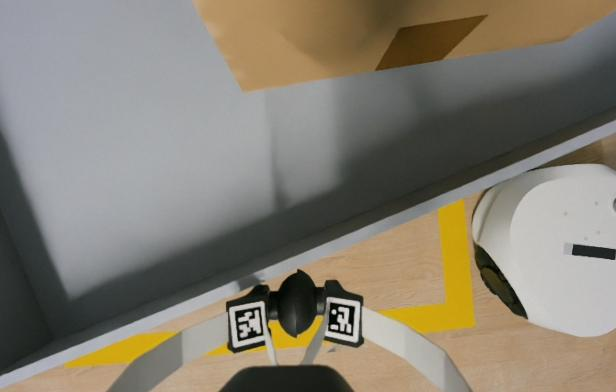

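>>> move(
  blocking=false,
  r1={"base":{"strafe_m":-0.1},"pace":"slow","contact_limits":{"strafe_m":0.7}},
  cameras=[],
)

>>> wait(
  seconds=5,
  cameras=["r1_wrist_camera","r1_head_right_camera"],
)

Scene clock: 1066.47 s.
move: r1 moving
r1.base_odometry: x=+0.091 y=+2.332 heading=-2.439
r1.turned_by_wheels: +0.001
r1.turned_by_imu: +0.002
r1.base_tilt: forward=-1.6 right=+1.3
r1.lidar_m: 0.55 2.46 2.51 1.91 0.56 0.38 0.34 0.34 0.50 1.19 0.39 0.33
r1.base_status: strafe_m moving
r1.joint_positions: lift_m=+0.950 arm_m=+0.495 wrist_yaw_rad=+0.001 wrist_pitch_rad=+1.572 wrist_roll_rad=+1.568 gripper_m=-0.029
r1.joint_status: not commanded
r1.measured_speeds: translate_m=+0.000 strafe_m=-0.055 rotate_rad=+0.005 lift_m=+0.000 arm_m=+0.000 wrist_yaw_rad=+0.000 wrist_pitch_rad=+0.000 wrist_roll_rad=+0.000
r1.motor_effort: lift_m=+12(13) arm_m=+4(5) wheel_0=+13(13) wheel_1=-3(6) wheel_2=+3(3)
r1.servo_current: wrist_yaw_rad=52(52) wrist_pitch_rad=39(52) wrist_roll_rad=39(52) gripper_m=59(65)
r1.contact_limits: strafe_m 0.7
r1.hand_pose: x=+0.6656 y=-0.0874 z=+0.8403 quat_wxyz=(+0.501, +0.499, +0.501, -0.499) (m; r1's base frame)
r1.wrist_depth_mm: 263 264 177 169 178 200 226 / 265 266 266 256 268 270 270 / 265 266 265 266 268 270 270 / 264 265 267 267 267 270 854 / 265 267 266 267 1060 904 854 / 265 265 182 199 1060 1060 854 / - 196 177 183 174 1060 1042
r2: as last shown
r2.base_tilt: forward=-0.7 right=+0.0
r2.lidar_m: 0.76 3.79 4.40 4.74 1.99 1.14 0.94 0.95 1.14 1.06 1.07 1.01
r2.motor_effort: lift_m=+17(17) arm_m=-8(8) wheel_0=+15(16) wheel_1=+4(4) wheel_2=+21(21)
r2.servo_current: wrist_yaw_rad=85(98) wrist_pitch_rad=39(46) wrist_roll_rad=52(52) gripper_m=111(117)
r2.contact_limits: translate_m 0.9
r2.wrist_depth_mm: - - 252 172 224 213 205 / - - 256 164 227 216 - / - - 257 164 229 216 207 / - - 259 170 230 216 209 / - - 259 171 231 219 209 / - - 181 171 227 219 211 / - - - - 231 217 212
pictures: none
No camera images: "cameras" was empty.

Scene clock: 1068.10 s.
earlier move: r1 done
r1.base_odometry: x=+0.036 y=+2.397 heading=-2.440
r1.turned_by_wheels: -0.001
r1.turned_by_imu: -0.001
r1.base_tilt: forward=-1.6 right=+1.3
r1.lidar_m: 0.54 2.48 2.58 1.92 0.55 0.38 0.33 0.35 0.51 1.19 0.36 0.29
r1.base_status: done
r1.joint_positions: lift_m=+0.950 arm_m=+0.495 wrist_yaw_rad=+0.001 wrist_pitch_rad=+1.572 wrist_roll_rad=+1.568 gripper_m=-0.029
r1.joint_status: not commanded
r1.measured_speeds: all 0
r1.motor_effort: lift_m=+12(13) arm_m=+4(5) wheel_0=+8(21) wheel_1=+0(6) wheel_2=+2(7)
r1.servo_current: wrist_yaw_rad=52(65) wrist_pitch_rad=39(52) wrist_roll_rad=33(59) gripper_m=59(65)
r1.contact_limits: strafe_m 0.7
r1.hand_pose: x=+0.6656 y=-0.0874 z=+0.8403 quat_wxyz=(+0.501, +0.499, +0.501, -0.499) (m; r1's base frame)
r1.wrist_depth_mm: 263 265 265 171 177 187 - / 264 265 266 263 267 270 270 / 264 265 266 267 267 268 271 / 265 266 266 267 268 268 854 / 264 265 266 267 1060 891 854 / 255 266 183 198 1078 1060 866 / - 1042 166 159 158 1060 1078
r2.base_odometry: x=-3.858 y=+0.627 heading=-1.630
r2.turned_by_wheels: +0.000
r2.turned_by_imu: +0.000
r2.base_tilt: forward=-0.7 right=+0.0
r2.lidar_m: 0.75 3.78 4.42 4.72 1.95 1.13 0.95 0.96 1.13 1.07 1.07 1.01
r2.base_status: not commanded
r2.joint_positions: lift_m=+0.900 arm_m=+0.370 wrist_yaw_rad=+0.495 wrist_pitch_rad=+0.002 wrist_roll_rad=+0.000 gripper_m=-0.034
r2.joint_status: not commanded
r2.measured_speeds: all 0
r2.motor_effort: lift_m=+17(17) arm_m=-8(8) wheel_0=+16(16) wheel_1=+4(4) wheel_2=+21(21)
r2.servo_current: wrist_yaw_rad=85(104) wrist_pitch_rad=39(46) wrist_roll_rad=39(65) gripper_m=117(124)
r2.contact_limits: translate_m 0.9
r2.hand_pose: x=+0.8364 y=+0.0602 z=+1.0777 quat_wxyz=(+0.969, +0.000, +0.001, +0.245) (m; r2's base frame)
r2.wrist_depth_mm: - - 254 172 224 213 204 / - - 254 164 228 215 - / - - 257 164 229 216 206 / - - 258 170 229 216 209 / - - 262 170 231 219 211 / - - 181 170 227 220 211 / - - - - 230 217 212
wait: 1.63 of 5 s (r1 has come to rest)
pictures: r1_head_right_camera, r1_wrist_camera
Images, in order (width x height): r1_head_right_camera 420x672, r1_wrist_camera 616x392.

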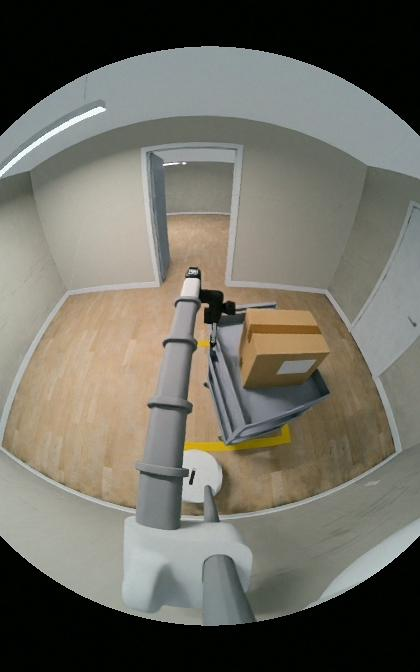

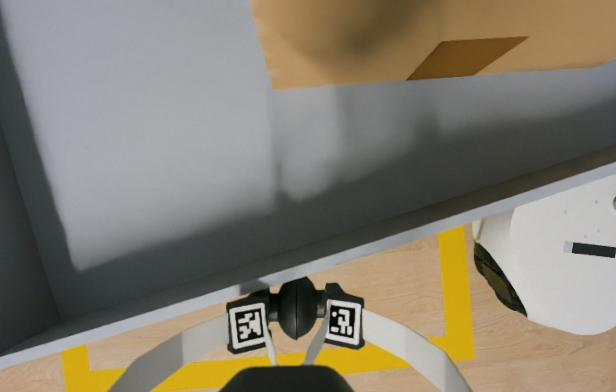

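>>> move(
  blocking=false,
  r1={"base":{"strafe_m":0.1},"joints":{"lift_m":1.17}},
  cameras=[],
)

>>> wait(
  seconds=4,
  cameras=["r1_wrist_camera","r1_head_right_camera","r1_head_camera"],
)

>>> zoom_image(
  camera="r1_head_right_camera",
  region=[160, 290, 360, 510],
)

Scene clock: 1091.20 s.
move: r1 moving
r1.base_odometry: x=+0.059 y=+2.369 heading=-2.440
r1.turned_by_wheels: +0.000
r1.turned_by_imu: +0.000
r1.base_tilt: forward=-1.5 right=+1.3
r1.lidar_m: 0.60 2.47 2.56 1.94 0.54 0.37 0.32 0.37 0.50 1.19 0.35 0.34
r1.base_status: strafe_m moving
r1.joint_positions: lift_m=+0.988 arm_m=+0.495 wrist_yaw_rad=+0.001 wrist_pitch_rad=+1.572 wrist_roll_rad=+1.568 gripper_m=-0.029
r1.joint_status: lift_m moving
r1.measured_speeds: translate_m=-0.001 strafe_m=+0.141 rotate_rad=+0.003 lift_m=+0.146 arm_m=+0.000 wrist_yaw_rad=+0.000 wrist_pitch_rad=+0.000 wrist_roll_rad=+0.000
r1.motor_effort: lift_m=+25(27) arm_m=+4(5) wheel_0=-8(9) wheel_1=+10(10) wheel_2=+1(2)
r1.servo_current: wrist_yaw_rad=46(65) wrist_pitch_rad=39(46) wrist_roll_rad=46(65) gripper_m=59(65)
r1.hand_pose: x=+0.6656 y=-0.0874 z=+0.8774 quat_wxyz=(+0.501, +0.499, +0.501, -0.499) (m; r1's base frame)
r1.wrist_depth_mm: 298 300 300 241 253 264 290 / 297 300 301 301 301 304 306 / 300 301 300 301 303 304 1098 / 298 300 300 301 1078 1042 891 / 251 300 1060 1078 1118 917 891 / 1078 1078 1098 199 1098 1098 878 / 1078 1118 173 151 157 1098 1118
r2: as last shown
r2.lidar_m: 0.77 3.78 4.40 4.74 1.95 1.13 0.97 0.96 1.15 1.06 1.07 1.02
r2.motor_effort: lift_m=+17(17) arm_m=-8(9) wheel_0=+15(16) wheel_1=+4(4) wheel_2=+21(21)
r2.servo_current: wrist_yaw_rad=98(98) wrist_pitch_rad=39(46) wrist_roll_rad=52(52) gripper_m=117(117)
r2.contact_limits: translate_m 0.9
r2.wrist_depth_mm: - - 253 172 224 213 205 / - - 255 164 228 215 - / - - 256 165 229 216 207 / - - 258 170 229 216 208 / - - 260 171 231 218 210 / - - 181 171 226 220 211 / - - - - 230 216 212
pictures: none
No camera images: "cameras" was empty.

Scene clock: 1092.70 s.
earlier move: r1 done
r1.base_odometry: x=+0.100 y=+2.321 heading=-2.440
r1.turned_by_wheels: +0.000
r1.turned_by_imu: +0.000
r1.base_tilt: forward=-1.6 right=+1.3
r1.lidar_m: 0.71 2.46 2.49 1.95 0.56 0.37 0.34 0.37 0.49 1.17 0.39 0.41
r1.base_status: done
r1.joint_positions: lift_m=+1.170 arm_m=+0.495 wrist_yaw_rad=+0.001 wrist_pitch_rad=+1.572 wrist_roll_rad=+1.568 gripper_m=-0.029
r1.joint_status: all done
r1.measured_speeds: all 0
r1.motor_effort: lift_m=+24(28) arm_m=+4(5) wheel_0=-2(10) wheel_1=-1(10) wheel_2=+0(2)
r1.servo_current: wrist_yaw_rad=33(72) wrist_pitch_rad=39(46) wrist_roll_rad=59(65) gripper_m=59(65)
r1.hand_pose: x=+0.6656 y=-0.0874 z=+1.0594 quat_wxyz=(+0.501, +0.499, +0.501, -0.499) (m; r1's base frame)
r1.wrist_depth_mm: 1255 484 477 402 413 492 496 / 1229 488 488 488 484 488 1255 / 1255 480 484 480 1255 1255 1308 / 1255 1255 1255 1281 1308 1078 1060 / 1255 1255 1281 1308 1281 1078 1078 / 1281 1255 187 199 178 1308 1281 / 1255 1281 179 1255 165 1281 1281
r2.base_odometry: x=-3.858 y=+0.627 heading=-1.630
r2.turned_by_wheels: +0.000
r2.turned_by_imu: +0.000
r2.base_tilt: forward=-0.7 right=+0.0
r2.lidar_m: 0.75 3.80 4.41 4.73 1.97 1.13 0.96 0.95 1.14 1.06 1.06 0.98
r2.base_status: not commanded
r2.joint_positions: lift_m=+0.900 arm_m=+0.370 wrist_yaw_rad=+0.495 wrist_pitch_rad=+0.002 wrist_roll_rad=+0.000 gripper_m=-0.034
r2.joint_status: not commanded
r2.measured_speeds: all 0
r2.motor_effort: lift_m=+17(17) arm_m=-8(9) wheel_0=+15(16) wheel_1=+4(4) wheel_2=+21(21)
r2.servo_current: wrist_yaw_rad=91(104) wrist_pitch_rad=39(46) wrist_roll_rad=46(52) gripper_m=117(124)
r2.contact_limits: translate_m 0.9
r2.hand_pose: x=+0.8364 y=+0.0602 z=+1.0777 quat_wxyz=(+0.969, +0.000, +0.001, +0.245) (m; r2's base frame)
r2.wrist_depth_mm: - - 253 172 225 213 204 / - - 255 164 227 216 - / - - 257 165 227 216 207 / - - 259 170 229 216 208 / - - 260 170 231 219 210 / - - 180 171 227 220 211 / - - - - 230 216 212
wait: 1.50 of 4 s (r1 has come to rest)
pictures: r1_head_camera, r1_head_right_camera, r1_wrist_camera
Images, in order (width x height): r1_head_camera 420x560, r1_head_right_camera 420x672, r1_wrist_camera 616x392.

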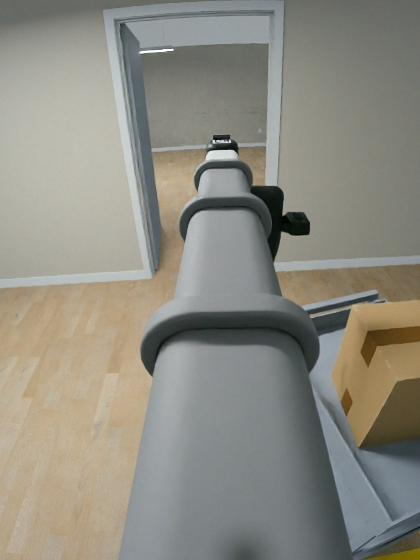

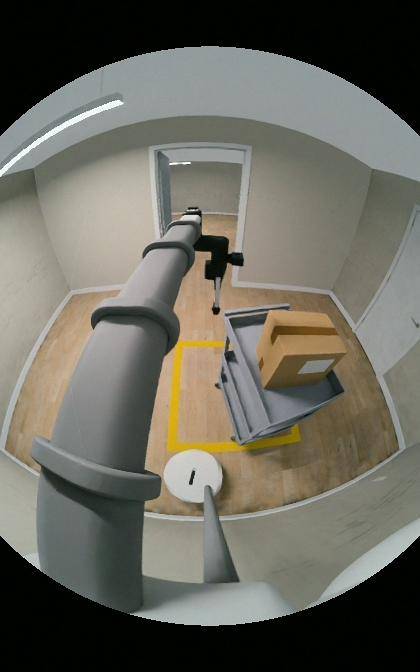

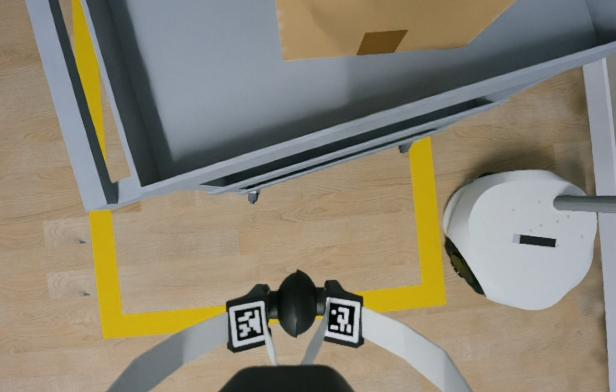

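Scaled by 2.291 from the camera's 420x672 image, which has a finer 600x960 frame.

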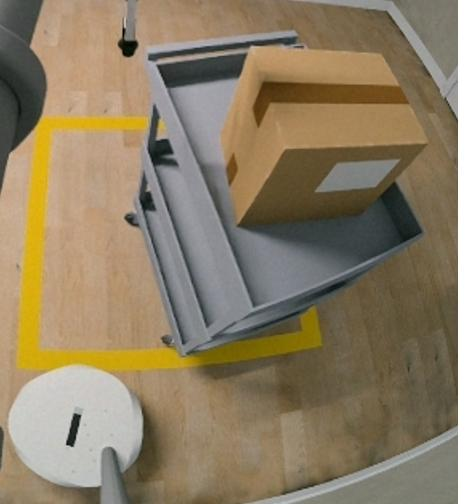

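>>> move(
  blocking=false,
  r1={"base":{"translate_m":0.21,"strafe_m":0.35},"joints":{"arm_m":0.1}},
  cameras=[],
)

>>> wait(
  seconds=4,
  cameras=[],
)

>>> move(
  blocking=false,
  r1={"base":{"rotate_rad":-1.571}},
  cameras=[],
)

>>> wait(
  seconds=4,
  cameras=["r1_wrist_camera","r1_head_camera","r1_head_left_camera"],
)

Scene clock: 1131.07 s.
move: r1 moving
r1.base_odometry: x=+0.105 y=+2.290 heading=-2.441
r1.turned_by_wheels: +0.000
r1.turned_by_imu: +0.000
r1.base_tilt: forward=-1.6 right=+1.3
r1.lidar_m: 0.78 2.42 2.45 2.02 0.60 0.40 0.36 0.38 0.52 1.23 0.39 0.42
r1.base_status: translate_m moving; strafe_m moving
r1.joint_positions: lift_m=+1.170 arm_m=+0.444 wrist_yaw_rad=+0.001 wrist_pitch_rad=+1.572 wrist_roll_rad=+1.568 gripper_m=-0.029
r1.joint_status: arm_m moving
r1.measured_speeds: translate_m=+0.063 strafe_m=+0.103 rotate_rad=-0.008 lift_m=+0.000 arm_m=-0.195 wrist_yaw_rad=+0.000 wrist_pitch_rad=+0.000 wrist_roll_rad=+0.000
r1.motor_effort: lift_m=+24(24) arm_m=-2(7) wheel_0=-6(8) wheel_1=+9(11) wheel_2=-6(6)
r1.servo_current: wrist_yaw_rad=39(59) wrist_pitch_rad=39(52) wrist_roll_rad=59(59) gripper_m=59(65)
r1.hand_pose: x=+0.6149 y=-0.0874 z=+1.0594 quat_wxyz=(+0.501, +0.499, +0.501, -0.499) (m; r1's base frame)
r1.wrist_depth_mm: - 477 488 449 455 492 488 / 1255 484 488 488 488 741 1281 / 1281 484 480 - 1281 1308 1281 / 1281 1255 1255 1255 1308 1078 1255 / 1281 1281 1281 1281 1308 1078 1098 / 1255 1255 185 200 177 1255 1281 / 1255 1281 179 1281 164 1281 1281
r2: as last shown
r2.base_tilt: forward=-0.6 right=+0.0
r2.lidar_m: 0.75 3.81 4.41 4.75 1.94 1.15 0.94 0.97 1.13 1.05 1.07 1.01
r2.motor_effort: lift_m=+17(17) arm_m=-8(8) wheel_0=+16(16) wheel_1=+4(5) wheel_2=+21(21)
r2.servo_current: wrist_yaw_rad=85(98) wrist_pitch_rad=39(46) wrist_roll_rad=52(59) gripper_m=117(117)
r2.contact_limits: translate_m 0.9
r2.wrist_depth_mm: - - 253 172 225 213 205 / - - 255 164 227 216 - / - - 256 164 227 216 207 / - - 258 170 229 217 208 / - - 262 170 231 219 210 / - - 181 170 227 219 211 / - - - - 232 217 212
pictures: none
No camera images: "cameras" was empty.

Scene clock: 1133.40 s.
earlier move: r1 done
r1.base_odometry: x=+0.165 y=+1.918 heading=-2.441
r1.turned_by_wheels: +0.000
r1.turned_by_imu: +0.002
r1.base_tilt: forward=-1.6 right=+1.3
r1.lidar_m: 2.15 2.24 2.15 2.00 0.88 0.62 0.57 0.61 0.80 0.63 0.64 0.73
r1.base_status: done
r1.joint_positions: lift_m=+1.170 arm_m=+0.100 wrist_yaw_rad=+0.001 wrist_pitch_rad=+1.572 wrist_roll_rad=+1.568 gripper_m=-0.029
r1.joint_status: all done
r1.measured_speeds: all 0
r1.motor_effort: lift_m=+24(24) arm_m=-4(7) wheel_0=-2(8) wheel_1=-1(11) wheel_2=-2(7)
r1.servo_current: wrist_yaw_rad=39(72) wrist_pitch_rad=46(52) wrist_roll_rad=46(72) gripper_m=52(65)
r1.hand_pose: x=+0.2708 y=-0.0874 z=+1.0594 quat_wxyz=(+0.501, +0.499, +0.501, -0.499) (m; r1's base frame)
r1.wrist_depth_mm: 1255 1255 - 1255 1255 1308 - / 1229 1255 1281 1308 1255 1281 1281 / 1255 1281 1255 1281 1255 1255 1255 / 1281 1255 1281 1255 1060 1281 530 / 1255 1255 1255 1255 1078 1255 1308 / 1255 1281 1281 199 1042 1281 1308 / 1281 1229 180 1255 164 1308 1308
r2.base_odometry: x=-3.858 y=+0.627 heading=-1.630
r2.turned_by_wheels: +0.000
r2.turned_by_imu: +0.000
r2.base_tilt: forward=-0.7 right=+0.0
r2.lidar_m: 0.77 3.80 4.38 4.74 1.94 1.11 0.96 0.96 1.13 1.07 1.07 1.03
r2.base_status: not commanded
r2.joint_positions: lift_m=+0.900 arm_m=+0.370 wrist_yaw_rad=+0.495 wrist_pitch_rad=+0.002 wrist_roll_rad=+0.000 gripper_m=-0.034
r2.joint_status: not commanded
r2.measured_speeds: all 0
r2.motor_effort: lift_m=+17(17) arm_m=-8(8) wheel_0=+15(16) wheel_1=+4(5) wheel_2=+21(22)
r2.servo_current: wrist_yaw_rad=91(98) wrist_pitch_rad=33(52) wrist_roll_rad=52(59) gripper_m=117(117)
r2.contact_limits: translate_m 0.9
r2.hand_pose: x=+0.8364 y=+0.0602 z=+1.0777 quat_wxyz=(+0.969, +0.000, +0.001, +0.245) (m; r2's base frame)
r2.wrist_depth_mm: - - 252 172 225 213 205 / - - 255 163 227 215 - / - - 257 165 228 216 206 / - - 258 170 230 216 209 / - - 262 170 231 217 211 / - - 181 170 227 220 211 / - - - - 230 217 212
wait: 2.33 of 4 s (r1 has come to rest)
pictures: none
No camera images: "cameras" was empty.

Scene clock: 1133.90 s.
move: r1 moving
r1.base_odometry: x=+0.165 y=+1.918 heading=-2.578
r1.turned_by_wheels: -0.137
r1.turned_by_imu: -0.138
r1.base_tilt: forward=-1.5 right=+1.3
r1.lidar_m: 2.33 2.17 2.25 2.00 1.08 0.65 0.57 0.57 0.72 0.63 0.62 0.69
r1.base_status: rotate_rad moving
r1.joint_positions: lift_m=+1.170 arm_m=+0.100 wrist_yaw_rad=+0.001 wrist_pitch_rad=+1.572 wrist_roll_rad=+1.568 gripper_m=-0.029
r1.joint_status: not commanded
r1.measured_speeds: translate_m=+0.000 strafe_m=-0.001 rotate_rad=-0.539 lift_m=+0.000 arm_m=+0.000 wrist_yaw_rad=+0.000 wrist_pitch_rad=+0.000 wrist_roll_rad=+0.000
r1.motor_effort: lift_m=+24(24) arm_m=-4(5) wheel_0=+7(8) wheel_1=+6(8) wheel_2=+5(7)
r1.servo_current: wrist_yaw_rad=59(65) wrist_pitch_rad=39(52) wrist_roll_rad=59(65) gripper_m=65(65)
r1.hand_pose: x=+0.2708 y=-0.0874 z=+1.0594 quat_wxyz=(+0.501, +0.499, +0.501, -0.499) (m; r1's base frame)
r1.wrist_depth_mm: 1255 - - 1281 1308 1281 - / 1281 1255 1308 1281 1281 1308 - / 1255 1281 1281 1281 1281 1281 1308 / 1281 1281 1255 1281 1060 1281 530 / 1255 1281 1281 1255 1078 1255 1281 / 1255 1255 1255 199 1078 1281 1336 / 1281 1308 179 1255 165 1281 1255
r2: as last shown
r2.lidar_m: 0.77 3.80 4.37 4.74 1.98 1.13 0.97 0.97 1.11 1.04 1.07 1.01
r2.motor_effort: lift_m=+17(17) arm_m=-8(8) wheel_0=+16(16) wheel_1=+4(4) wheel_2=+21(21)
r2.servo_current: wrist_yaw_rad=78(98) wrist_pitch_rad=33(46) wrist_roll_rad=46(52) gripper_m=111(117)
r2.contact_limits: translate_m 0.9
r2.wrist_depth_mm: - - 253 171 224 213 205 / - - 255 163 227 215 - / - - 257 164 228 216 207 / - - 259 171 230 217 208 / - - 260 171 231 219 211 / - - 181 170 226 219 211 / - - - - 231 217 212
pictures: none
No camera images: "cameras" was empty.

Scene clock: 1136.13 s.
earlier move: r1 done
r1.base_odometry: x=+0.165 y=+1.918 heading=+2.272
r1.turned_by_wheels: -1.433
r1.turned_by_imu: -1.441
r1.base_tilt: forward=-1.6 right=+1.3
r1.lidar_m: 0.63 0.62 0.75 2.18 2.24 2.13 2.00 0.92 0.63 0.57 0.60 0.80
r1.base_status: done
r1.joint_positions: lift_m=+1.170 arm_m=+0.100 wrist_yaw_rad=+0.001 wrist_pitch_rad=+1.572 wrist_roll_rad=+1.568 gripper_m=-0.029
r1.joint_status: not commanded
r1.measured_speeds: all 0
r1.motor_effort: lift_m=+24(24) arm_m=-4(5) wheel_0=+2(8) wheel_1=+2(8) wheel_2=+1(7)
r1.servo_current: wrist_yaw_rad=65(78) wrist_pitch_rad=46(52) wrist_roll_rad=52(72) gripper_m=59(65)
r1.hand_pose: x=+0.2708 y=-0.0874 z=+1.0594 quat_wxyz=(+0.501, +0.499, +0.501, -0.499) (m; r1's base frame)
r1.wrist_depth_mm: - - - - - - - / 1255 1281 1281 1281 1281 1281 1308 / 1281 1229 1281 1281 1281 1255 1308 / 1281 1281 1281 1281 1078 1281 1308 / 1255 1308 1281 1281 1060 1281 1281 / 1060 - 211 200 1078 1281 1308 / - 136 179 180 164 1281 1308
r2.base_odometry: x=-3.858 y=+0.627 heading=-1.630
r2.turned_by_wheels: +0.000
r2.turned_by_imu: +0.000
r2.base_tilt: forward=-0.7 right=+0.1
r2.lidar_m: 0.78 3.78 4.37 4.74 1.96 1.14 0.96 0.96 1.11 1.07 1.05 1.02
r2.base_status: not commanded
r2.joint_positions: lift_m=+0.900 arm_m=+0.370 wrist_yaw_rad=+0.495 wrist_pitch_rad=+0.002 wrist_roll_rad=+0.000 gripper_m=-0.034
r2.joint_status: not commanded
r2.measured_speeds: all 0
r2.motor_effort: lift_m=+17(17) arm_m=-8(9) wheel_0=+16(16) wheel_1=+4(4) wheel_2=+21(21)
r2.servo_current: wrist_yaw_rad=85(98) wrist_pitch_rad=39(46) wrist_roll_rad=46(59) gripper_m=111(124)
r2.contact_limits: translate_m 0.9
r2.hand_pose: x=+0.8364 y=+0.0602 z=+1.0777 quat_wxyz=(+0.969, +0.000, +0.001, +0.245) (m; r2's base frame)
r2.wrist_depth_mm: - - 253 172 224 213 206 / - - 254 164 228 215 - / - - 256 164 227 216 207 / - - 258 170 230 217 209 / - - 260 170 231 218 210 / - - 181 170 227 220 211 / - - - - 231 217 212
wait: 2.23 of 4 s (r1 has come to rest)
pictures: r1_head_camera, r1_head_left_camera, r1_wrist_camera
Images, in order (width x height): r1_head_camera 420x560, r1_head_left_camera 420x672, r1_wrist_camera 616x392.

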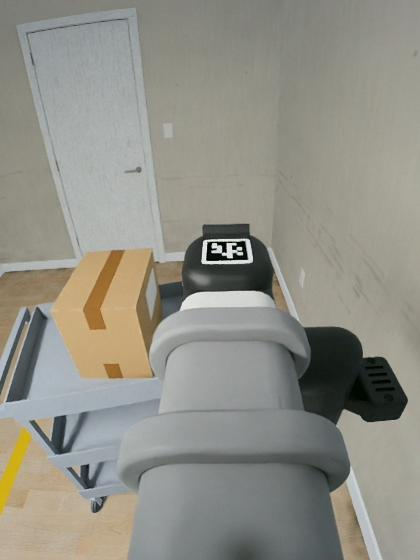

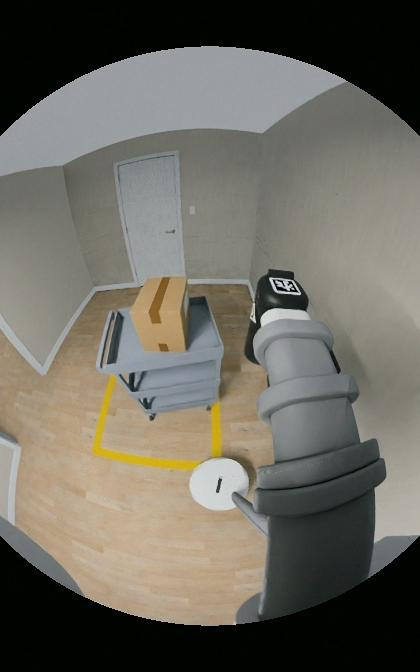

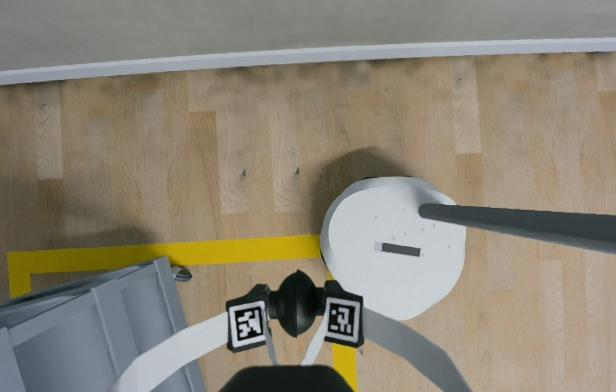

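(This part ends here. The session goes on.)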